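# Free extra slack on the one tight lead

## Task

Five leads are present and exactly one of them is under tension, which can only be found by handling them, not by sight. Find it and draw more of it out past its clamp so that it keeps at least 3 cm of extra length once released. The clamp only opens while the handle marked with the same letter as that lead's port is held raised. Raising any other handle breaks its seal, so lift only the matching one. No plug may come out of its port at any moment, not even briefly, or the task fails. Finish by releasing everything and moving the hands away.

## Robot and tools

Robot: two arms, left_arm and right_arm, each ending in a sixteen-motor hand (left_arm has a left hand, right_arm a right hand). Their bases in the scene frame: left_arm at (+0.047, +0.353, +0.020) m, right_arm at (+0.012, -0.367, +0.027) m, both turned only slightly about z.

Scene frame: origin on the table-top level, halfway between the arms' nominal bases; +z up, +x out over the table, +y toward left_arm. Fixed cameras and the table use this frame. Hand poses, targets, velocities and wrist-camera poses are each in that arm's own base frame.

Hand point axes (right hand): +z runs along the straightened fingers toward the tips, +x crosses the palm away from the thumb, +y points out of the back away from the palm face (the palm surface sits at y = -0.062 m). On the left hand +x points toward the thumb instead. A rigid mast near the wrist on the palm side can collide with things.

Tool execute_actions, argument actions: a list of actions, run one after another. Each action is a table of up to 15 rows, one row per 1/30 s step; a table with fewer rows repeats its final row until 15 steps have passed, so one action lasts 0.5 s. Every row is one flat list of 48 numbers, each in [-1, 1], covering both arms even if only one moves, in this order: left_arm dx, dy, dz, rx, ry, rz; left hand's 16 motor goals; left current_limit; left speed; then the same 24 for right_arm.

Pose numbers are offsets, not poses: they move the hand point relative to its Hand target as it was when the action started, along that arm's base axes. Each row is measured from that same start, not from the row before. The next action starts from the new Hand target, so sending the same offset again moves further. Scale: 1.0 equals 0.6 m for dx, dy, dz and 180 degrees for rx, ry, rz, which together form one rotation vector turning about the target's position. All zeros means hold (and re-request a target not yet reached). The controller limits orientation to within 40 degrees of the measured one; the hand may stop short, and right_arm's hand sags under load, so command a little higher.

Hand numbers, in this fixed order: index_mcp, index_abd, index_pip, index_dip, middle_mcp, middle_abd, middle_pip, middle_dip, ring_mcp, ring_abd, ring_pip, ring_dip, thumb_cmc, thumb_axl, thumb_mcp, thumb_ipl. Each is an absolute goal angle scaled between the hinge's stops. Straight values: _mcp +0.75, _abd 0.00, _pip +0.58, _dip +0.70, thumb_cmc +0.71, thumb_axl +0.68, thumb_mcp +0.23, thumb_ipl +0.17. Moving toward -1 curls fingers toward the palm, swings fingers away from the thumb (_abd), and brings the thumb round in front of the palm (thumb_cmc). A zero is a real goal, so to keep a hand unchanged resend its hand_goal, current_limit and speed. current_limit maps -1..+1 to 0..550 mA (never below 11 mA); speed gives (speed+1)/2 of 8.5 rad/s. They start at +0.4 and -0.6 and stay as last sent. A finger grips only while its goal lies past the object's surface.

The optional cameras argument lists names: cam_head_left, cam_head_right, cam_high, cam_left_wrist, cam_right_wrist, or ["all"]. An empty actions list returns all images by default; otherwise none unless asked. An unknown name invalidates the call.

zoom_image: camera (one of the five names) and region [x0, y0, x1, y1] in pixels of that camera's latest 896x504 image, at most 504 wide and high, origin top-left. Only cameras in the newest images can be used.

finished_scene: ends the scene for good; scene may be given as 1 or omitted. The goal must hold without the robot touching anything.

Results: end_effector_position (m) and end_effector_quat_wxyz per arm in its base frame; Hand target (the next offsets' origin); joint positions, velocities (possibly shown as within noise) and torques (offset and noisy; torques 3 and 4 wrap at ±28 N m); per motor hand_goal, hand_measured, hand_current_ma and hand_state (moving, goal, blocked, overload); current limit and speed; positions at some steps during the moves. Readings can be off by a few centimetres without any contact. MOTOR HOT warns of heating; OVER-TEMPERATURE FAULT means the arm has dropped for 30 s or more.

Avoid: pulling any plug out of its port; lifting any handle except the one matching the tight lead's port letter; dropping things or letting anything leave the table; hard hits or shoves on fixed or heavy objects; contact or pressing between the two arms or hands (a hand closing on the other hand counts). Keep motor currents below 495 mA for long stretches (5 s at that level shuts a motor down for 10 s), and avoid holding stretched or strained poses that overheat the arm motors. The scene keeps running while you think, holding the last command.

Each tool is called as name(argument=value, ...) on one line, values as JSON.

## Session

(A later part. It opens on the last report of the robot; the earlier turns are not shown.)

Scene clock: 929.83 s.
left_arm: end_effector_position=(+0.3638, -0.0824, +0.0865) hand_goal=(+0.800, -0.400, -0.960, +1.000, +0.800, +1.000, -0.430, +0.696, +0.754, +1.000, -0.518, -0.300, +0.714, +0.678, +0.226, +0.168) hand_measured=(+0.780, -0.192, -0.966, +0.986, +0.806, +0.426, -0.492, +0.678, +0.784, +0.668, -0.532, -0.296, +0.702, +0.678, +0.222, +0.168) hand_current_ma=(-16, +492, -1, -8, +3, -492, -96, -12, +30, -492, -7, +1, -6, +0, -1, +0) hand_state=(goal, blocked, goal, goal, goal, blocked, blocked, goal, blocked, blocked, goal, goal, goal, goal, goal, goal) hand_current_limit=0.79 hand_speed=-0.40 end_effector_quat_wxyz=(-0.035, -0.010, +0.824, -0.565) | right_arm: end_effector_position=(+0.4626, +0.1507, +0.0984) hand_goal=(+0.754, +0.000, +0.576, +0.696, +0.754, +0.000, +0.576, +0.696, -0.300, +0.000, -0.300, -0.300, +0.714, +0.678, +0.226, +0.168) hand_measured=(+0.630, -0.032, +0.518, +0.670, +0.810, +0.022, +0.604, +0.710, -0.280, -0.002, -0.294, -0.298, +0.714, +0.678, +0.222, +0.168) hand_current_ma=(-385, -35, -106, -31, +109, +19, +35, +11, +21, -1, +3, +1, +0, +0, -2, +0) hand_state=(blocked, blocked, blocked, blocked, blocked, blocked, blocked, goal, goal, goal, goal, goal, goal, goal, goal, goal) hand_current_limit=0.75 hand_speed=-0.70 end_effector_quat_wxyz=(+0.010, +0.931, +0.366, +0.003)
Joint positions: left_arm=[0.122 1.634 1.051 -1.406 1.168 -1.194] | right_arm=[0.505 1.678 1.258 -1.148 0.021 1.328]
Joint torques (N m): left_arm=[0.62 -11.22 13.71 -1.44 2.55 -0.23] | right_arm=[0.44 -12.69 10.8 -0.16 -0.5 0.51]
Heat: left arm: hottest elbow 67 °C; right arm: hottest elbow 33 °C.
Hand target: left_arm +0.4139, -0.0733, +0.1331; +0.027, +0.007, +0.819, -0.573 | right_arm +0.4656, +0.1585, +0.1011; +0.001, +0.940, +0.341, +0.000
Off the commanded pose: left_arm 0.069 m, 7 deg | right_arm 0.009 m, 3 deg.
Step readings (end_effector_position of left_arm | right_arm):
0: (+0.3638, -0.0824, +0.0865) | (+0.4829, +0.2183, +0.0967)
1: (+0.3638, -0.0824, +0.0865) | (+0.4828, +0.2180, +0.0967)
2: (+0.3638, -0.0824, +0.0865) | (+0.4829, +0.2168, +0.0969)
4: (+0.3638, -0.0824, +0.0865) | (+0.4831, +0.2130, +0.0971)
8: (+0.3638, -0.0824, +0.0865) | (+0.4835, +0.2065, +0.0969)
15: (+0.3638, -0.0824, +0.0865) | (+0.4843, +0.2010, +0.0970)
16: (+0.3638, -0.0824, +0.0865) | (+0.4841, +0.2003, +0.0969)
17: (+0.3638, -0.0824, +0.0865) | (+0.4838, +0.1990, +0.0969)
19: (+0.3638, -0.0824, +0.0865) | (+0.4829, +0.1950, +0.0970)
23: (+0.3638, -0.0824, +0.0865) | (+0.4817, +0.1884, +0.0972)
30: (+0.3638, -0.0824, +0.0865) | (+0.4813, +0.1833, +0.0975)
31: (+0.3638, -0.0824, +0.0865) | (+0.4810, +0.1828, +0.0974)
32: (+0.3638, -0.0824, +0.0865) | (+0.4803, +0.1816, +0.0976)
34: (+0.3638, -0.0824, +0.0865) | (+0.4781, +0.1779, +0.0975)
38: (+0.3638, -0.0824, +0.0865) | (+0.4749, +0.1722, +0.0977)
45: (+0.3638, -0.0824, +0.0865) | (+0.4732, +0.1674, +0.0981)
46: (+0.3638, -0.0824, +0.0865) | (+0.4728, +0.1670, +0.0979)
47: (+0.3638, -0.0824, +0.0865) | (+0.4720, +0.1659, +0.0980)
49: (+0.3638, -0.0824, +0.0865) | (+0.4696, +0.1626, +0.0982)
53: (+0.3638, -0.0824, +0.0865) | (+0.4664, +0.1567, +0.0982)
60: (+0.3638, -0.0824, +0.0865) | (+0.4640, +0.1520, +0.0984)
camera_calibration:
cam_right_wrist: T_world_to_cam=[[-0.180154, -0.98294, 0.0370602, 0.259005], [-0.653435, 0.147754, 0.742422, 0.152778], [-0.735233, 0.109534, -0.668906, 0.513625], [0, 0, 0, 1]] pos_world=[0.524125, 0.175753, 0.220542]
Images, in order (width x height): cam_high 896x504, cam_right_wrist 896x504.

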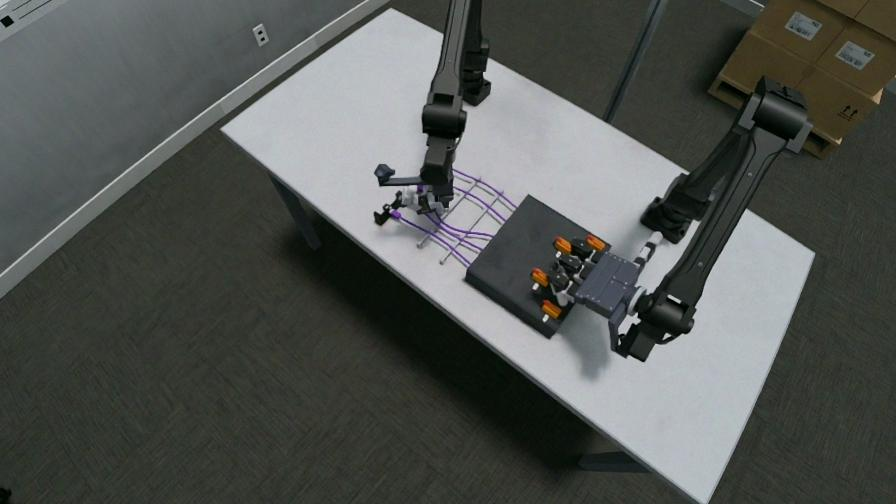

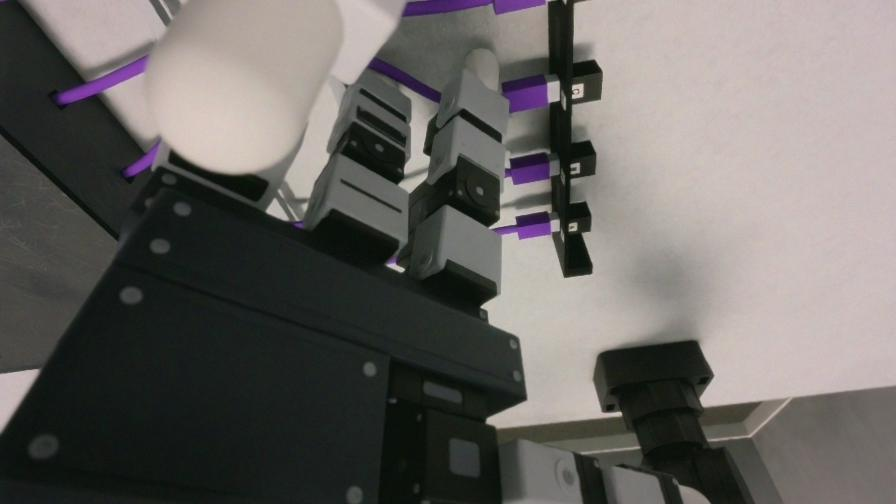

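execute_actions(actions=[[[0,0,0,0,0,0,0.80,-0.4,-0.96,1.0,0.80,1.0,-0.43,0.696,0.754,1.0,-0.518,-0.3,0.714,0.678,0.226,0.168,0.79,-0.4,0,-0.03,0.003,0,0,0,0.754,0,0.576,0.696,0.754,0,0.576,0.696,-0.3,0,-0.3,-0.3,0.714,0.678,0.226,0.168,0.75,-0.7]]], cameras=["cam_right_wrist","cam_high"])

zoom_image(camera="cam_high", region=[360, 150, 540, 280])

zoom_image(camera="cam_right_wrist", region=[300, 0, 700, 300])

Scene clock: 932.03 s.
left_arm: end_effector_position=(+0.3638, -0.0824, +0.0865) hand_goal=(+0.800, -0.400, -0.960, +1.000, +0.800, +1.000, -0.430, +0.696, +0.754, +1.000, -0.518, -0.300, +0.714, +0.678, +0.226, +0.168) hand_measured=(+0.780, -0.192, -0.966, +0.986, +0.806, +0.426, -0.492, +0.678, +0.784, +0.668, -0.532, -0.296, +0.702, +0.678, +0.222, +0.168) hand_current_ma=(-16, +492, -1, -8, +3, -492, -96, -12, +30, -492, -7, +1, -6, +0, -1, +0) hand_state=(goal, blocked, goal, goal, goal, blocked, blocked, goal, blocked, blocked, goal, goal, goal, goal, goal, goal) hand_current_limit=0.79 hand_speed=-0.40 end_effector_quat_wxyz=(-0.035, -0.010, +0.824, -0.565) | right_arm: end_effector_position=(+0.4640, +0.1448, +0.0971) hand_goal=(+0.754, +0.000, +0.576, +0.696, +0.754, +0.000, +0.576, +0.696, -0.300, +0.000, -0.300, -0.300, +0.714, +0.678, +0.226, +0.168) hand_measured=(+0.632, -0.042, +0.518, +0.670, +0.812, +0.006, +0.606, +0.710, -0.280, -0.002, -0.294, -0.298, +0.714, +0.678, +0.222, +0.168) hand_current_ma=(-375, -53, -106, -31, +114, +3, +36, +11, +21, -1, +3, +1, +0, +0, -2, +0) hand_state=(blocked, blocked, blocked, blocked, blocked, goal, blocked, goal, goal, goal, goal, goal, goal, goal, goal, goal) hand_current_limit=0.75 hand_speed=-0.70 end_effector_quat_wxyz=(+0.003, +0.934, +0.357, +0.002)
Joint positions: left_arm=[0.122 1.634 1.051 -1.406 1.168 -1.194] | right_arm=[0.488 1.678 1.258 -1.148 0.007 1.328]
Joint torques (N m): left_arm=[0.62 -10.81 13.87 -1.5 2.54 -0.25] | right_arm=[-0.67 -14.39 9.14 -0.14 0.02 0.17]
Heat: left arm: hottest elbow 67 °C; right arm: hottest elbow 33 °C.
Hand target: left_arm +0.4139, -0.0733, +0.1331; +0.027, +0.007, +0.819, -0.573 | right_arm +0.4656, +0.1404, +0.1029; +0.001, +0.940, +0.341, +0.000
Off the commanded pose: left_arm 0.069 m, 7 deg | right_arm 0.007 m, 2 deg.
Step readings (end_effector_position of left_arm | right_arm):
0: (+0.3638, -0.0824, +0.0865) | (+0.4626, +0.1507, +0.0984)
1: (+0.3638, -0.0824, +0.0865) | (+0.4627, +0.1505, +0.0984)
2: (+0.3638, -0.0824, +0.0865) | (+0.4628, +0.1502, +0.0984)
4: (+0.3638, -0.0824, +0.0865) | (+0.4631, +0.1486, +0.0979)
8: (+0.3638, -0.0824, +0.0865) | (+0.4638, +0.1456, +0.0971)
15: (+0.3638, -0.0824, +0.0865) | (+0.4639, +0.1450, +0.0971)
camera_calibration:
cam_right_wrist: T_world_to_cam=[[-0.197483, -0.979963, 0.0259242, 0.262157], [-0.645604, 0.149912, 0.748814, 0.150891], [-0.737696, 0.131142, -0.662273, 0.51176], [0, 0, 0, 1]] pos_world=[0.526711, 0.167171, 0.219139]
Images, in order (width x height): cam_high 896x504, cam_right_wrist 896x504.

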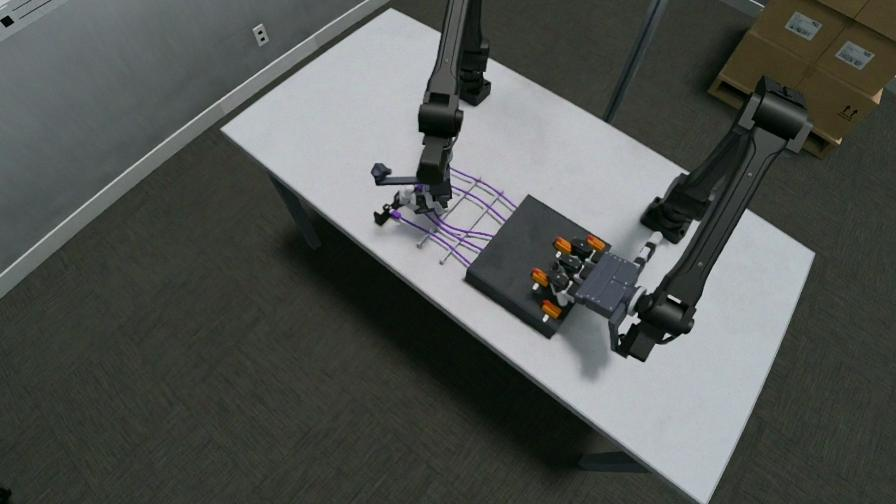

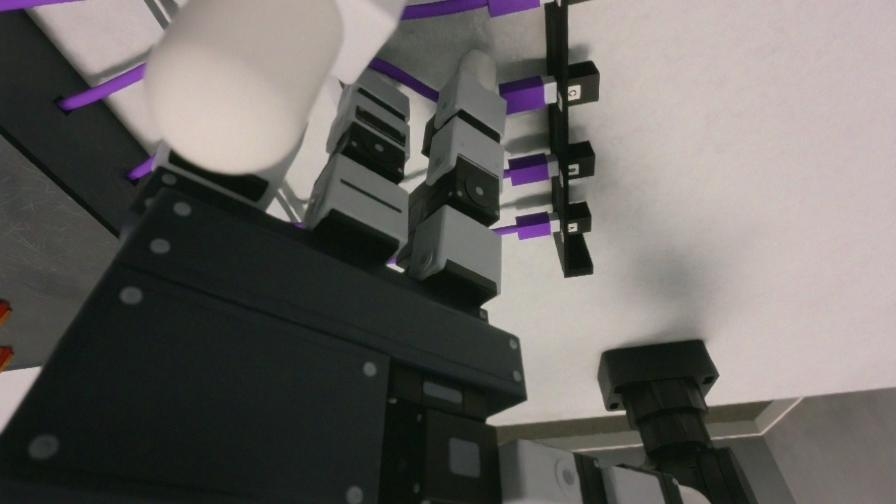

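Scaled by 2.800 from the camera's 896x504 image, which has a finer 1280x720 frame.

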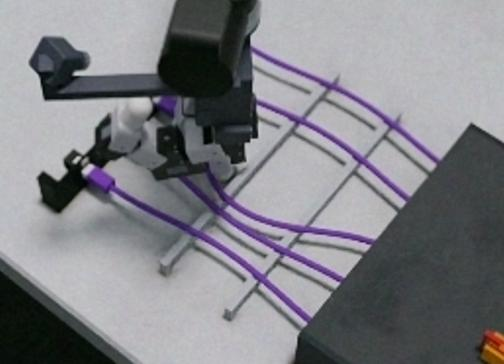

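Scaled by 1.260 from the camera's 896x504 image, which has a finer 1280x720 frame.

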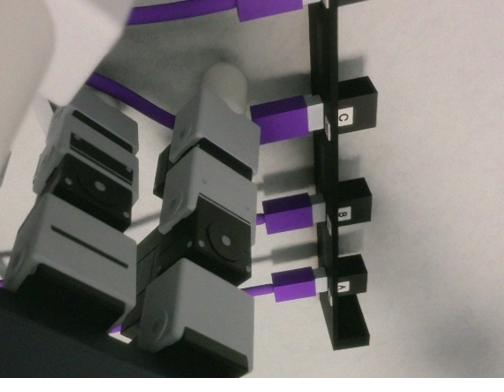

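execute_actions(actions=[[[0,0,0,0,0,0,0.80,-0.4,-0.96,1.0,0.80,1.0,-0.43,0.696,0.754,1.0,-0.518,-0.3,0.714,0.678,0.226,0.168,0.79,-0.4,0,-0.023,0.003,0,0,0,0.754,0,0.576,0.696,0.754,0,0.576,0.696,-0.3,0,-0.3,-0.3,0.714,0.678,0.226,0.168,0.75,-0.7]],[[0,0,0,0,0,0,0.80,-0.4,-0.96,1.0,0.80,1.0,-0.43,0.696,0.754,1.0,-0.518,-0.3,0.714,0.678,0.226,0.168,0.79,-0.4,-0.028,-0.0428,0.0,0,0,-0.0833,0.754,0,0.576,0.696,0.754,0,0.576,0.696,-0.3,0,-0.3,-0.3,0.714,0.678,0.226,0.168,0.75,-0.7]]], cameras=["cam_right_wrist","cam_high"])

zoom_image(camera="cam_high", region=[360, 150, 540, 280])

zoom_image(camera="cam_right_wrist", region=[300, 0, 700, 300])

Scene clock: 936.57 s.
left_arm: end_effector_position=(+0.3638, -0.0824, +0.0865) hand_goal=(+0.800, -0.400, -0.960, +1.000, +0.800, +1.000, -0.430, +0.696, +0.754, +1.000, -0.518, -0.300, +0.714, +0.678, +0.226, +0.168) hand_measured=(+0.780, -0.192, -0.966, +0.986, +0.806, +0.426, -0.492, +0.678, +0.784, +0.668, -0.532, -0.296, +0.702, +0.678, +0.222, +0.168) hand_current_ma=(-16, +492, -1, -8, +3, -492, -96, -12, +30, -492, -7, +1, -6, +0, -1, +0) hand_state=(goal, blocked, goal, goal, goal, blocked, blocked, goal, blocked, blocked, goal, goal, goal, goal, goal, goal) hand_current_limit=0.79 hand_speed=-0.40 end_effector_quat_wxyz=(-0.035, -0.010, +0.824, -0.565) | right_arm: end_effector_position=(+0.4568, +0.1214, +0.0981) hand_goal=(+0.754, +0.000, +0.576, +0.696, +0.754, +0.000, +0.576, +0.696, -0.300, +0.000, -0.300, -0.300, +0.714, +0.678, +0.226, +0.168) hand_measured=(+0.662, -0.078, +0.530, +0.672, +0.842, -0.008, +0.616, +0.712, -0.280, -0.002, -0.294, -0.298, +0.714, +0.678, +0.222, +0.168) hand_current_ma=(-242, -137, -72, -26, +224, -4, +60, +14, +21, -1, +3, +1, +0, +0, -2, +0) hand_state=(blocked, blocked, blocked, blocked, blocked, goal, blocked, goal, goal, goal, goal, goal, goal, goal, goal, goal) hand_current_limit=0.75 hand_speed=-0.70 end_effector_quat_wxyz=(-0.009, +0.968, +0.250, +0.008)
Joint positions: left_arm=[0.122 1.634 1.051 -1.406 1.168 -1.194] | right_arm=[0.439 1.671 1.258 -1.138 -0.014 1.504]
Joint torques (N m): left_arm=[0.62 -10.46 13.68 -1.31 2.55 -0.27] | right_arm=[-1.96 -15.56 7.24 -0.42 0.73 0.36]
Heat: left arm: hottest elbow 67 °C; right arm: hottest elbow 33 °C.
Hand target: left_arm +0.4139, -0.0733, +0.1331; +0.027, +0.007, +0.819, -0.573 | right_arm +0.4488, +0.1010, +0.1046; +0.000, +0.976, +0.216, +0.000
Off the commanded pose: left_arm 0.069 m, 7 deg | right_arm 0.023 m, 4 deg.
Step readings (end_effector_position of left_arm | right_arm):
0: (+0.3638, -0.0824, +0.0865) | (+0.4640, +0.1448, +0.0971)
1: (+0.3638, -0.0824, +0.0865) | (+0.4640, +0.1448, +0.0971)
2: (+0.3638, -0.0824, +0.0865) | (+0.4643, +0.1439, +0.0972)
4: (+0.3638, -0.0824, +0.0865) | (+0.4649, +0.1419, +0.0975)
8: (+0.3638, -0.0824, +0.0865) | (+0.4662, +0.1384, +0.0981)
15: (+0.3638, -0.0824, +0.0865) | (+0.4668, +0.1374, +0.0981)
16: (+0.3638, -0.0824, +0.0865) | (+0.4668, +0.1374, +0.0981)
17: (+0.3638, -0.0824, +0.0865) | (+0.4663, +0.1368, +0.0982)
19: (+0.3638, -0.0824, +0.0865) | (+0.4646, +0.1337, +0.0983)
23: (+0.3638, -0.0824, +0.0865) | (+0.4613, +0.1260, +0.0983)
30: (+0.3638, -0.0824, +0.0865) | (+0.4578, +0.1224, +0.0981)
camera_calibration:
cam_right_wrist: T_world_to_cam=[[-0.410443, -0.911885, -0.00163737, 0.329465], [-0.60152, 0.269396, 0.752063, 0.114082], [-0.685354, 0.309664, -0.659089, 0.464406], [0, 0, 0, 1]] pos_world=[0.522132, 0.125892, 0.220827]
Images, in order (width x height): cam_high 896x504, cam_right_wrist 896x504.

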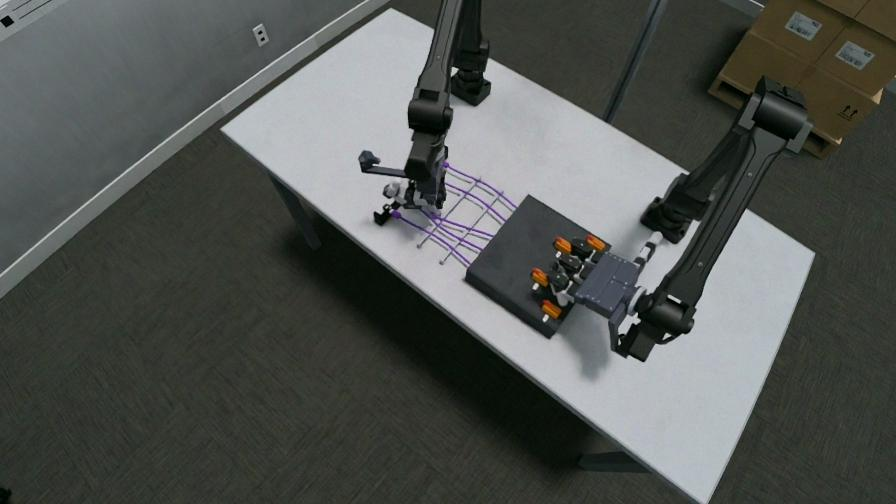

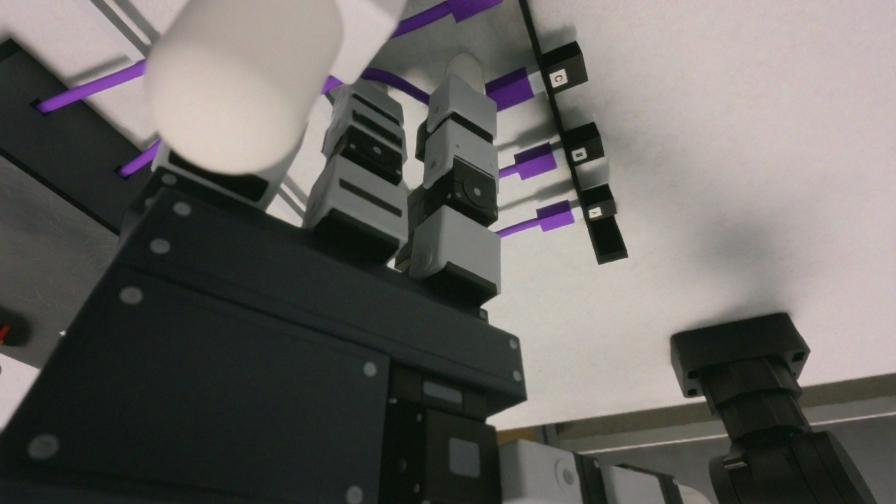

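Scaled by 2.800 from the camera's 896x504 image, which has a finer 1280x720 frame.

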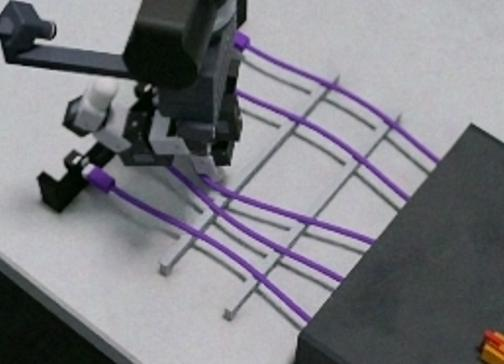

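Scaled by 1.260 from the camera's 896x504 image, which has a finer 1280x720 frame.

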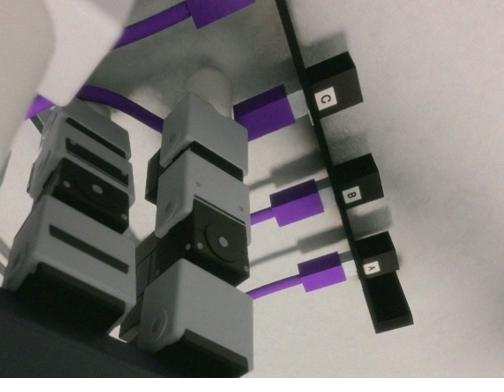

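execute_actions(actions=[[[0,0,0,0,0,0,0.80,-0.4,-0.96,1.0,0.80,1.0,-0.43,0.696,0.754,1.0,-0.518,-0.3,0.714,0.678,0.226,0.168,0.79,-0.4,-0.0267,-0.0208,0.003,0,0,-0.0556,0.754,0,0.576,0.696,0.754,0,0.576,0.696,-0.3,0,-0.3,-0.3,0.714,0.678,0.226,0.168,0.75,-0.7]]], cameras=["cam_right_wrist","cam_high"])

zoom_image(camera="cam_high", region=[360, 150, 540, 280])

zoom_image(camera="cam_right_wrist", region=[300, 0, 700, 300])

Scene clock: 938.60 s.
left_arm: end_effector_position=(+0.3638, -0.0824, +0.0865) hand_goal=(+0.800, -0.400, -0.960, +1.000, +0.800, +1.000, -0.430, +0.696, +0.754, +1.000, -0.518, -0.300, +0.714, +0.678, +0.226, +0.168) hand_measured=(+0.780, -0.192, -0.966, +0.986, +0.806, +0.426, -0.492, +0.678, +0.784, +0.668, -0.532, -0.296, +0.702, +0.678, +0.222, +0.168) hand_current_ma=(-16, +492, -1, -8, +3, -492, -96, -12, +30, -492, -7, +1, -6, +0, -1, +0) hand_state=(goal, blocked, goal, goal, goal, blocked, blocked, goal, blocked, blocked, goal, goal, goal, goal, goal, goal) hand_current_limit=0.79 hand_speed=-0.40 end_effector_quat_wxyz=(-0.035, -0.010, +0.824, -0.565) | right_arm: end_effector_position=(+0.4471, +0.1126, +0.0988) hand_goal=(+0.754, +0.000, +0.576, +0.696, +0.754, +0.000, +0.576, +0.696, -0.300, +0.000, -0.300, -0.300, +0.714, +0.678, +0.226, +0.168) hand_measured=(+0.662, -0.102, +0.530, +0.672, +0.878, +0.014, +0.634, +0.718, -0.280, -0.002, -0.294, -0.298, +0.714, +0.678, +0.222, +0.168) hand_current_ma=(-242, -209, -72, -26, +382, +9, +104, +25, +21, -1, +3, +1, +0, +0, -2, +0) hand_state=(blocked, blocked, blocked, blocked, blocked, goal, blocked, blocked, goal, goal, goal, goal, goal, goal, goal, goal) hand_current_limit=0.75 hand_speed=-0.70 end_effector_quat_wxyz=(-0.011, +0.985, +0.172, +0.011)
Joint positions: left_arm=[0.122 1.634 1.051 -1.406 1.168 -1.194] | right_arm=[0.423 1.669 1.258 -1.135 -0.016 1.647]
Joint torques (N m): left_arm=[0.85 -10.99 13.78 -1.26 2.58 -0.28] | right_arm=[-2.2 -16.38 6.35 -0.58 0.79 0.48]
Heat: left arm: hottest elbow 67 °C; right arm: hottest elbow 33 °C.
Hand target: left_arm +0.4139, -0.0733, +0.1331; +0.027, +0.007, +0.819, -0.573 | right_arm +0.4328, +0.0886, +0.1065; +0.001, +0.992, +0.130, +0.000
Off the commanded pose: left_arm 0.069 m, 7 deg | right_arm 0.029 m, 5 deg.
Step readings (end_effector_position of left_arm | right_arm):
0: (+0.3638, -0.0824, +0.0865) | (+0.4568, +0.1214, +0.0981)
1: (+0.3638, -0.0824, +0.0865) | (+0.4567, +0.1213, +0.0983)
2: (+0.3638, -0.0824, +0.0865) | (+0.4560, +0.1208, +0.0983)
4: (+0.3638, -0.0824, +0.0865) | (+0.4543, +0.1188, +0.0987)
8: (+0.3638, -0.0824, +0.0865) | (+0.4507, +0.1149, +0.0989)
15: (+0.3638, -0.0824, +0.0865) | (+0.4478, +0.1130, +0.0988)
camera_calibration:
cam_right_wrist: T_world_to_cam=[[-0.55053, -0.834776, -0.00810899, 0.372129], [-0.552594, 0.357118, 0.753065, 0.0781792], [-0.625745, 0.419066, -0.657896, 0.42177], [0, 0, 0, 1]] pos_world=[0.51199, 0.105976, 0.221625]
Images, in order (width x height): cam_high 896x504, cam_right_wrist 896x504.

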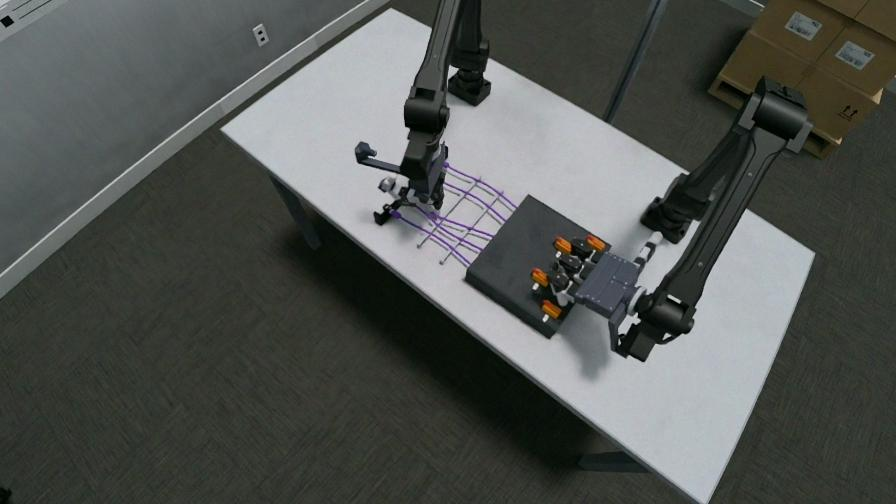

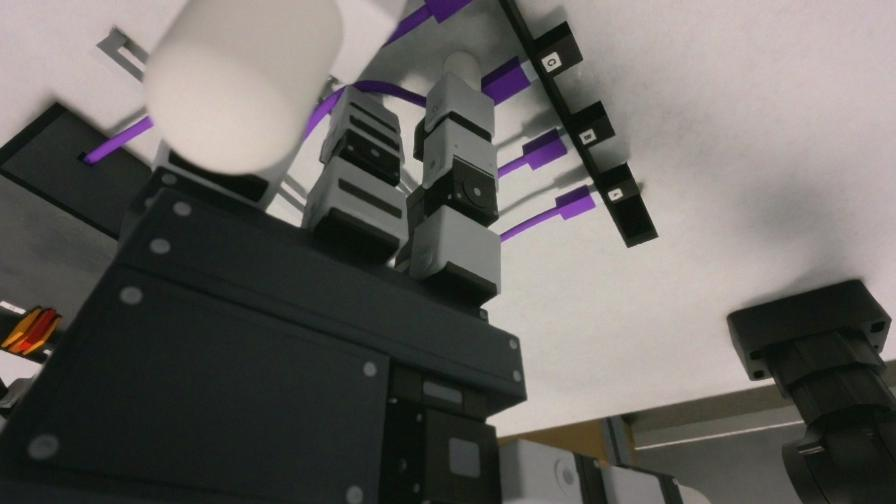

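Scaled by 2.800 from the camera's 896x504 image, which has a finer 1280x720 frame.

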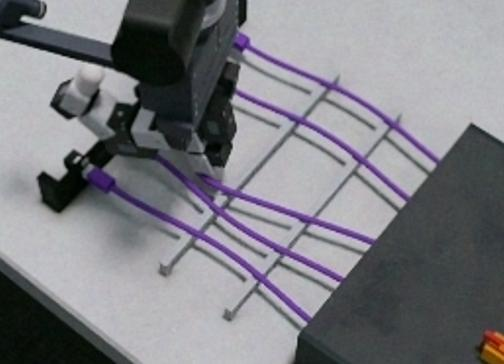

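Scaled by 1.260 from the camera's 896x504 image, which has a finer 1280x720 frame.

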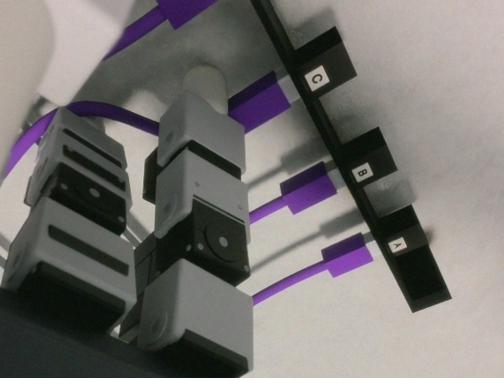

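execute_actions(actions=[[[0,0,0,0,0,0,0.80,-0.4,-0.96,1.0,0.80,1.0,-0.43,0.696,0.754,1.0,-0.518,-0.3,0.714,0.678,0.226,0.168,0.79,-0.4,0,0,0,0,0,0,0.754,0,0.576,0.696,0.60,0,0.5,0.65,-0.3,0,-0.3,-0.3,0.714,0.678,0.226,0.168,0.78,-0.7]]], cameras=["cam_high"])

zoom_image(camera="cam_high", region=[360, 150, 540, 280])

Scene clock: 940.23 s.
left_arm: end_effector_position=(+0.3638, -0.0824, +0.0865) hand_goal=(+0.800, -0.400, -0.960, +1.000, +0.800, +1.000, -0.430, +0.696, +0.754, +1.000, -0.518, -0.300, +0.714, +0.678, +0.226, +0.168) hand_measured=(+0.780, -0.192, -0.966, +0.986, +0.806, +0.426, -0.492, +0.678, +0.784, +0.668, -0.532, -0.296, +0.702, +0.678, +0.222, +0.168) hand_current_ma=(-16, +492, -1, -8, +3, -492, -96, -12, +30, -492, -7, +1, -6, +0, -1, +0) hand_state=(goal, blocked, goal, goal, goal, blocked, blocked, goal, blocked, blocked, goal, goal, goal, goal, goal, goal) hand_current_limit=0.79 hand_speed=-0.40 end_effector_quat_wxyz=(-0.035, -0.010, +0.824, -0.565) | right_arm: end_effector_position=(+0.4470, +0.1126, +0.0988) hand_goal=(+0.754, +0.000, +0.576, +0.696, +0.600, +0.000, +0.500, +0.650, -0.300, +0.000, -0.300, -0.300, +0.714, +0.678, +0.226, +0.168) hand_measured=(+0.662, -0.102, +0.530, +0.672, +0.878, +0.014, +0.630, +0.706, -0.280, -0.002, -0.294, -0.298, +0.714, +0.678, +0.222, +0.168) hand_current_ma=(-242, -209, -72, -26, +489, +9, +373, +103, +21, -1, +3, +1, +0, +0, -2, +0) hand_state=(blocked, blocked, blocked, blocked, blocked, goal, blocked, blocked, goal, goal, goal, goal, goal, goal, goal, goal) hand_current_limit=0.78 hand_speed=-0.70 end_effector_quat_wxyz=(-0.011, +0.985, +0.172, +0.011)
Joint positions: left_arm=[0.122 1.634 1.051 -1.406 1.168 -1.194] | right_arm=[0.423 1.669 1.258 -1.135 -0.016 1.648]
Joint torques (N m): left_arm=[0.91 -10.64 13.79 -1.48 2.54 -0.28] | right_arm=[-2.2 -16.32 6.37 -0.61 0.79 0.49]
Heat: left arm: hottest elbow 67 °C; right arm: hottest shoulder 32 °C.
Hand target: left_arm +0.4139, -0.0733, +0.1331; +0.027, +0.007, +0.819, -0.573 | right_arm +0.4328, +0.0886, +0.1065; +0.001, +0.992, +0.130, +0.000
Off the commanded pose: left_arm 0.069 m, 7 deg | right_arm 0.029 m, 5 deg.
Step readings (end_effector_position of left_arm | right_arm):
0: (+0.3638, -0.0824, +0.0865) | (+0.4470, +0.1126, +0.0988)
1: (+0.3638, -0.0824, +0.0865) | (+0.4470, +0.1126, +0.0988)
2: (+0.3638, -0.0824, +0.0865) | (+0.4470, +0.1126, +0.0988)
4: (+0.3638, -0.0824, +0.0865) | (+0.4470, +0.1126, +0.0988)
8: (+0.3638, -0.0824, +0.0865) | (+0.4470, +0.1126, +0.0988)
15: (+0.3638, -0.0824, +0.0865) | (+0.4470, +0.1126, +0.0988)
Images, in order (width x height): cam_high 896x504.

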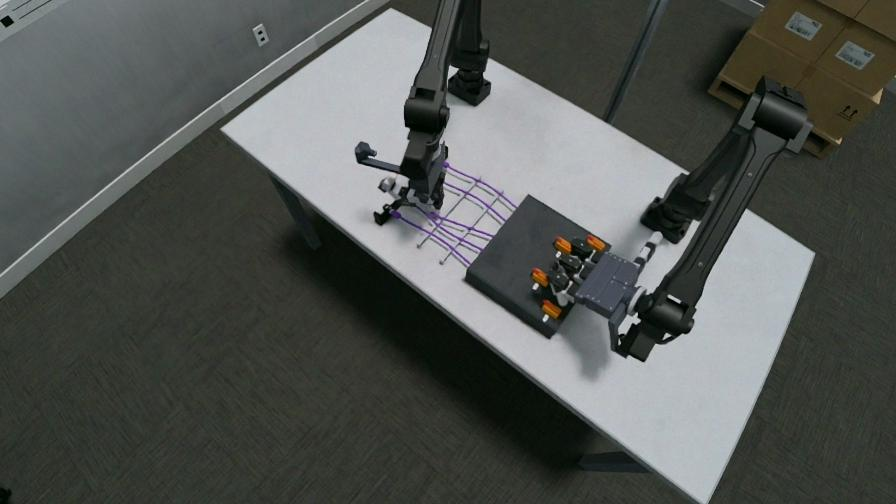

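Scaled by 2.800 from the camera's 896x504 image, which has a finer 1280x720 frame.

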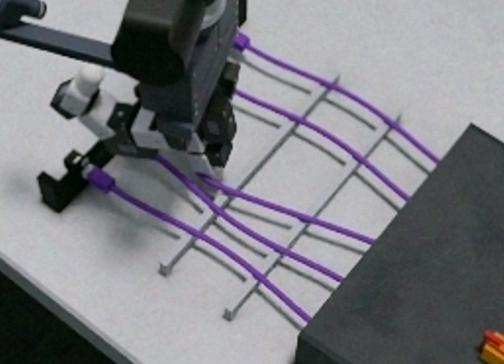

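execute_actions(actions=[[[0,0,0,0,0,0,0.80,-0.4,-0.96,1.0,0.80,1.0,-0.43,0.696,0.754,1.0,-0.518,-0.3,0.714,0.678,0.226,0.168,0.79,-0.4,0,-0.02,0,0,0,0,0.754,0,0.576,0.696,0.60,0,0.5,0.65,-0.3,0,-0.3,-0.3,0.714,0.678,0.226,0.168,0.78,-0.7]]], cameras=["cam_high","cam_right_wrist"])

zoom_image(camera="cam_high", region=[360, 150, 540, 280])

zoom_image(camera="cam_right_wrist", region=[300, 0, 700, 300])

Scene clock: 941.63 s.
left_arm: end_effector_position=(+0.3638, -0.0824, +0.0865) hand_goal=(+0.800, -0.400, -0.960, +1.000, +0.800, +1.000, -0.430, +0.696, +0.754, +1.000, -0.518, -0.300, +0.714, +0.678, +0.226, +0.168) hand_measured=(+0.780, -0.192, -0.966, +0.986, +0.806, +0.426, -0.492, +0.678, +0.784, +0.668, -0.532, -0.296, +0.702, +0.678, +0.222, +0.168) hand_current_ma=(-16, +492, -1, -8, +3, -492, -96, -12, +30, -492, -7, +1, -6, +0, -1, +0) hand_state=(goal, blocked, goal, goal, goal, blocked, blocked, goal, blocked, blocked, goal, goal, goal, goal, goal, goal) hand_current_limit=0.79 hand_speed=-0.40 end_effector_quat_wxyz=(-0.035, -0.010, +0.824, -0.565) | right_arm: end_effector_position=(+0.4466, +0.1090, +0.0990) hand_goal=(+0.754, +0.000, +0.576, +0.696, +0.600, +0.000, +0.500, +0.650, -0.300, +0.000, -0.300, -0.300, +0.714, +0.678, +0.226, +0.168) hand_measured=(+0.666, -0.108, +0.536, +0.674, +0.884, +0.020, +0.630, +0.706, -0.280, -0.002, -0.294, -0.298, +0.714, +0.678, +0.222, +0.168) hand_current_ma=(-222, -230, -62, -23, +490, +16, +373, +103, +21, -1, +3, +1, +0, +0, -2, +0) hand_state=(blocked, blocked, blocked, blocked, blocked, goal, blocked, blocked, goal, goal, goal, goal, goal, goal, goal, goal) hand_current_limit=0.78 hand_speed=-0.70 end_effector_quat_wxyz=(-0.016, +0.986, +0.167, +0.012)
Joint positions: left_arm=[0.122 1.634 1.051 -1.406 1.168 -1.194] | right_arm=[0.412 1.662 1.253 -1.131 -0.026 1.648]
Joint torques (N m): left_arm=[0.56 -11.46 13.76 -1.39 2.53 -0.26] | right_arm=[-3.08 -16.56 5.76 -0.64 1.14 0.26]
Heat: left arm: hottest elbow 67 °C; right arm: hottest shoulder 32 °C.
Hand target: left_arm +0.4139, -0.0733, +0.1331; +0.027, +0.007, +0.819, -0.573 | right_arm +0.4328, +0.0766, +0.1066; +0.001, +0.992, +0.130, +0.000
Off the commanded pose: left_arm 0.069 m, 7 deg | right_arm 0.036 m, 5 deg.
Step readings (end_effector_position of left_arm | right_arm):
0: (+0.3638, -0.0824, +0.0865) | (+0.4470, +0.1126, +0.0988)
1: (+0.3638, -0.0824, +0.0865) | (+0.4470, +0.1126, +0.0988)
2: (+0.3638, -0.0824, +0.0865) | (+0.4471, +0.1125, +0.0990)
4: (+0.3638, -0.0824, +0.0865) | (+0.4471, +0.1117, +0.0989)
8: (+0.3638, -0.0824, +0.0865) | (+0.4467, +0.1100, +0.0986)
15: (+0.3638, -0.0824, +0.0865) | (+0.4466, +0.1090, +0.0990)
camera_calibration:
cam_right_wrist: T_world_to_cam=[[-0.559812, -0.828431, -0.0177051, 0.373291], [-0.549031, 0.354835, 0.756741, 0.0773953], [-0.620625, 0.433353, -0.653475, 0.418809], [0, 0, 0, 1]] pos_world=[0.511388, 0.100291, 0.221722]
Images, in order (width x height): cam_high 896x504, cam_right_wrist 896x504.

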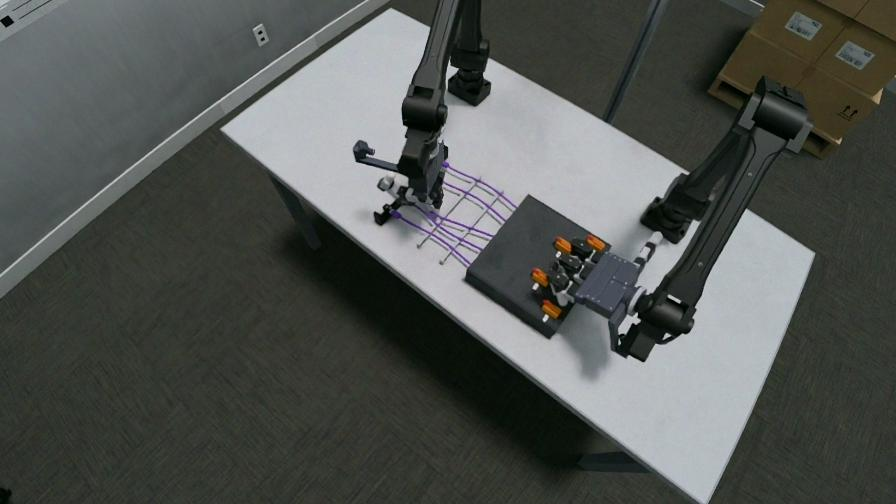

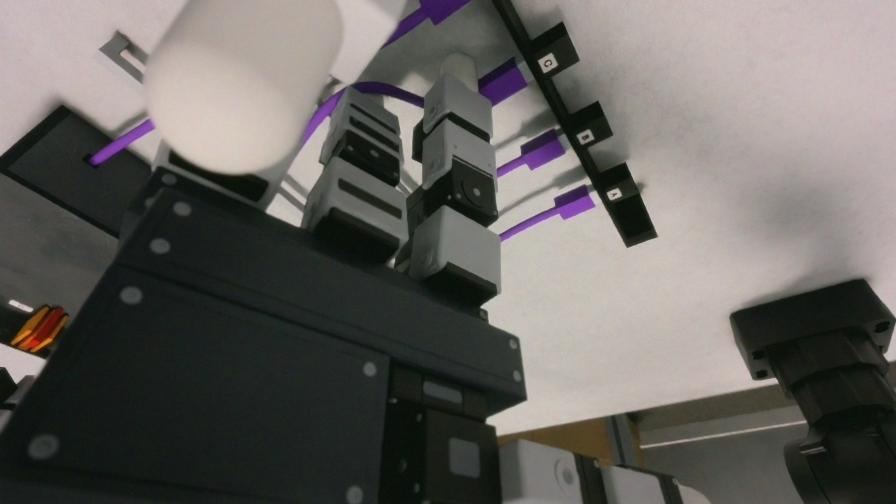

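Scaled by 2.800 from the camera's 896x504 image, which has a finer 1280x720 frame.

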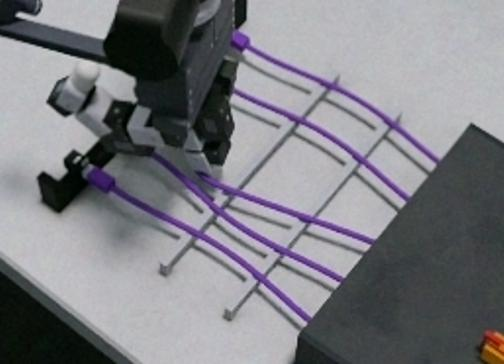

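Scaled by 1.260 from the camera's 896x504 image, which has a finer 1280x720 frame.

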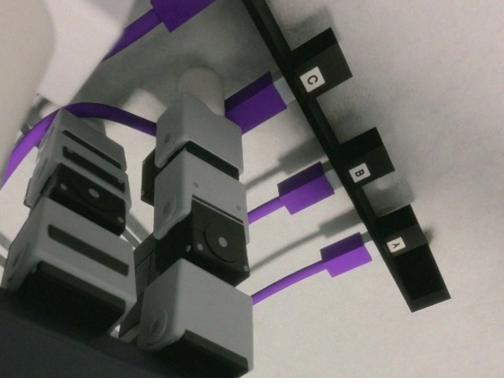

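execute_actions(actions=[[[0,0,0,0,0,0,0.80,-0.4,-0.96,1.0,0.80,1.0,-0.43,0.696,0.754,1.0,-0.518,-0.3,0.714,0.678,0.226,0.168,0.79,-0.4,0.037,0.0743,0,0,0,0.0833,0.754,0,0.576,0.696,0.754,0,0.576,0.696,-0.3,0,-0.3,-0.3,0.714,0.678,0.226,0.168,0.75,-0.7]],[[0,0,0,0,0,0,0.80,-0.4,-0.96,1.0,0.80,1.0,-0.43,0.696,0.754,1.0,-0.518,-0.3,0.714,0.678,0.226,0.168,0.79,-0.4,0.0262,0.0202,0,0,0,0.0833,0.754,0,0.576,0.696,0.754,0,0.576,0.696,-0.3,0,-0.3,-0.3,0.714,0.678,0.226,0.168,0.75,-0.7]],[[0,0,0,0,0,0,0.80,-0.4,-0.96,1.0,0.80,1.0,-0.43,0.696,0.754,1.0,-0.518,-0.3,0.714,0.678,0.226,0.168,0.79,-0.4,0.0202,0.0262,0,0,0,0.0833,0.754,0,0.576,0.696,0.754,0,0.576,0.696,-0.3,0,-0.3,-0.3,0.714,0.678,0.226,0.168,0.75,-0.7]],[[0,0,0,0,0,0,0.80,-0.4,-0.96,1.0,0.80,1.0,-0.43,0.696,0.754,1.0,-0.518,-0.3,0.714,0.678,0.226,0.168,0.79,-0.4,0.0127,0.0305,0,0,0,0.0833,0.754,0,0.576,0.696,0.754,0,0.576,0.696,-0.3,0,-0.3,-0.3,0.714,0.678,0.226,0.168,0.75,-0.7]]], cameras=["cam_high","cam_right_wrist"])

zoom_image(camera="cam_high", region=[360, 150, 540, 280])

zoom_image(camera="cam_right_wrist", region=[300, 0, 700, 300])

Scene clock: 947.70 s.
left_arm: end_effector_position=(+0.3638, -0.0824, +0.0865) hand_goal=(+0.800, -0.400, -0.960, +1.000, +0.800, +1.000, -0.430, +0.696, +0.754, +1.000, -0.518, -0.300, +0.714, +0.678, +0.226, +0.168) hand_measured=(+0.780, -0.192, -0.966, +0.986, +0.806, +0.426, -0.492, +0.678, +0.784, +0.668, -0.532, -0.296, +0.702, +0.678, +0.222, +0.168) hand_current_ma=(-16, +492, -1, -8, +3, -492, -96, -12, +30, -492, -7, +1, -6, +0, -1, +0) hand_state=(goal, blocked, goal, goal, goal, blocked, blocked, goal, blocked, blocked, goal, goal, goal, goal, goal, goal) hand_current_limit=0.79 hand_speed=-0.40 end_effector_quat_wxyz=(-0.035, -0.010, +0.824, -0.565) | right_arm: end_effector_position=(+0.4959, +0.1708, +0.1016) hand_goal=(+0.754, +0.000, +0.576, +0.696, +0.754, +0.000, +0.576, +0.696, -0.300, +0.000, -0.300, -0.300, +0.714, +0.678, +0.226, +0.168) hand_measured=(+0.734, -0.012, +0.566, +0.690, +0.788, -0.010, +0.594, +0.706, -0.280, -0.002, -0.294, -0.298, +0.714, +0.678, +0.222, +0.168) hand_current_ma=(-21, -8, -6, -3, +52, -5, +18, +6, +21, -1, +3, +1, +0, +0, -2, +0) hand_state=(goal, goal, goal, goal, blocked, goal, goal, goal, goal, goal, goal, goal, goal, goal, goal, goal) hand_current_limit=0.75 hand_speed=-0.70 end_effector_quat_wxyz=(-0.002, +0.798, +0.602, +0.003)
Joint positions: left_arm=[0.122 1.634 1.051 -1.406 1.168 -1.194] | right_arm=[0.474 1.654 1.243 -1.153 -0.005 0.751]
Joint torques (N m): left_arm=[0.56 -11.05 13.89 -1.61 2.55 -0.27] | right_arm=[0.09 -15.74 6.93 0.18 0.37 -0.21]
Heat: left arm: hottest elbow 67 °C; right arm: hottest shoulder 32 °C.
Hand target: left_arm +0.4139, -0.0733, +0.1331; +0.027, +0.007, +0.819, -0.573 | right_arm +0.4904, +0.1673, +0.1066; +0.000, +0.794, +0.608, +0.001
Off the commanded pose: left_arm 0.069 m, 7 deg | right_arm 0.008 m, 1 deg.
Step readings (end_effector_position of left_arm | right_arm):
0: (+0.3638, -0.0824, +0.0865) | (+0.4466, +0.1090, +0.0990)
1: (+0.3638, -0.0824, +0.0865) | (+0.4467, +0.1090, +0.0990)
2: (+0.3638, -0.0824, +0.0865) | (+0.4475, +0.1091, +0.0990)
4: (+0.3638, -0.0824, +0.0865) | (+0.4499, +0.1106, +0.0993)
8: (+0.3638, -0.0824, +0.0865) | (+0.4530, +0.1164, +0.1007)
15: (+0.3638, -0.0824, +0.0865) | (+0.4561, +0.1191, +0.1008)
16: (+0.3638, -0.0824, +0.0865) | (+0.4565, +0.1194, +0.1008)
17: (+0.3638, -0.0824, +0.0865) | (+0.4577, +0.1202, +0.1008)
19: (+0.3638, -0.0824, +0.0865) | (+0.4612, +0.1234, +0.1009)
23: (+0.3638, -0.0824, +0.0865) | (+0.4667, +0.1300, +0.1011)
30: (+0.3638, -0.0824, +0.0865) | (+0.4714, +0.1335, +0.1011)
31: (+0.3638, -0.0824, +0.0865) | (+0.4719, +0.1338, +0.1011)
32: (+0.3638, -0.0824, +0.0865) | (+0.4732, +0.1348, +0.1011)
34: (+0.3638, -0.0824, +0.0865) | (+0.4765, +0.1383, +0.1011)
38: (+0.3638, -0.0824, +0.0865) | (+0.4809, +0.1456, +0.1012)
45: (+0.3638, -0.0824, +0.0865) | (+0.4855, +0.1502, +0.1012)
46: (+0.3638, -0.0824, +0.0865) | (+0.4860, +0.1507, +0.1012)
47: (+0.3638, -0.0824, +0.0865) | (+0.4870, +0.1519, +0.1012)
49: (+0.3638, -0.0824, +0.0865) | (+0.4898, +0.1557, +0.1014)
53: (+0.3638, -0.0824, +0.0865) | (+0.4924, +0.1634, +0.1015)
60: (+0.3638, -0.0824, +0.0865) | (+0.4949, +0.1689, +0.1017)
camera_calibration:
cam_right_wrist: T_world_to_cam=[[0.355867, -0.934381, 0.0170708, 0.0125536], [-0.622891, -0.223537, 0.749692, 0.216597], [-0.696682, -0.277424, -0.661567, 0.584265], [0, 0, 0, 1]] pos_world=[0.537496, 0.222236, 0.223935]
Images, in order (width x height): cam_high 896x504, cam_right_wrist 896x504.

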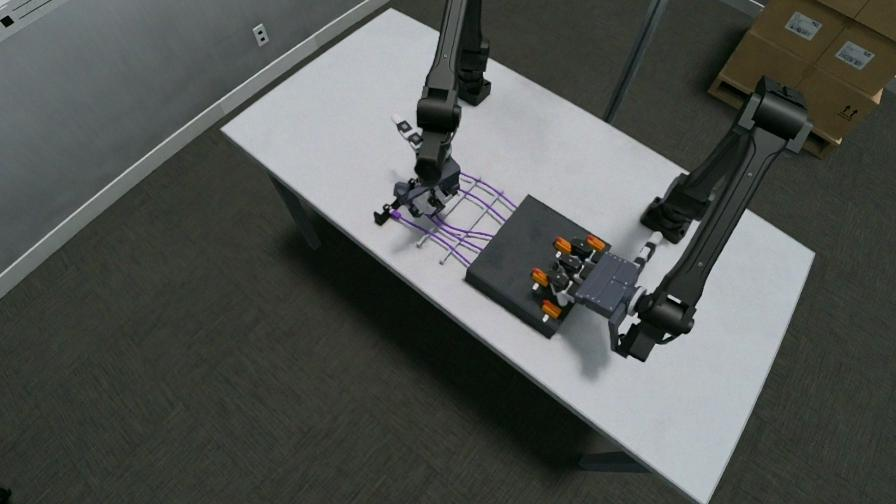

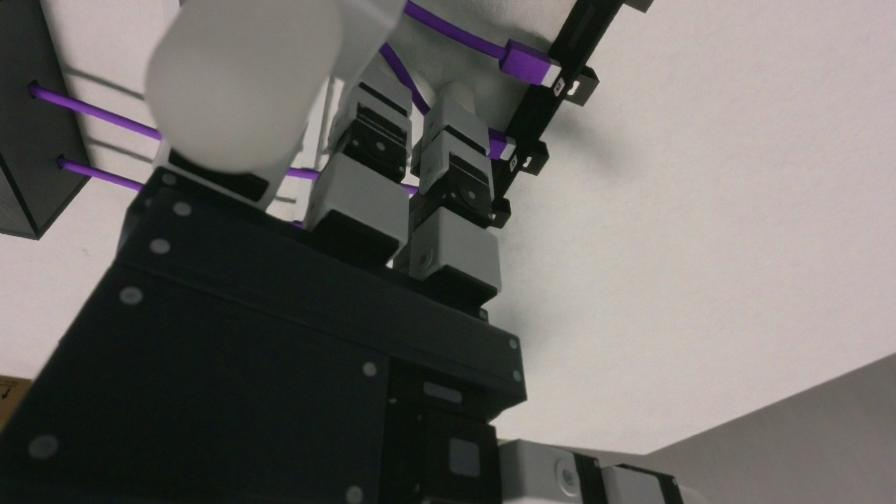

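Scaled by 2.800 from the camera's 896x504 image, which has a finer 1280x720 frame.

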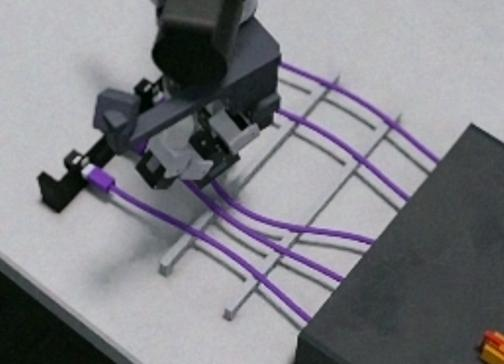

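Scaled by 1.260 from the camera's 896x504 image, which has a finer 1280x720 frame.

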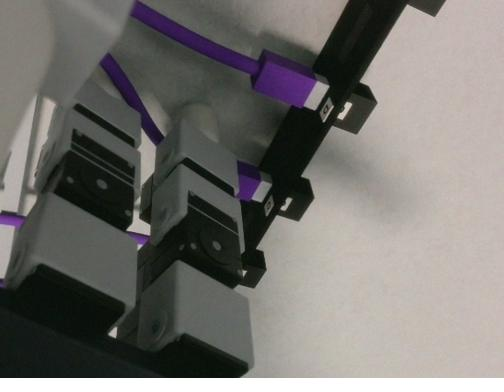

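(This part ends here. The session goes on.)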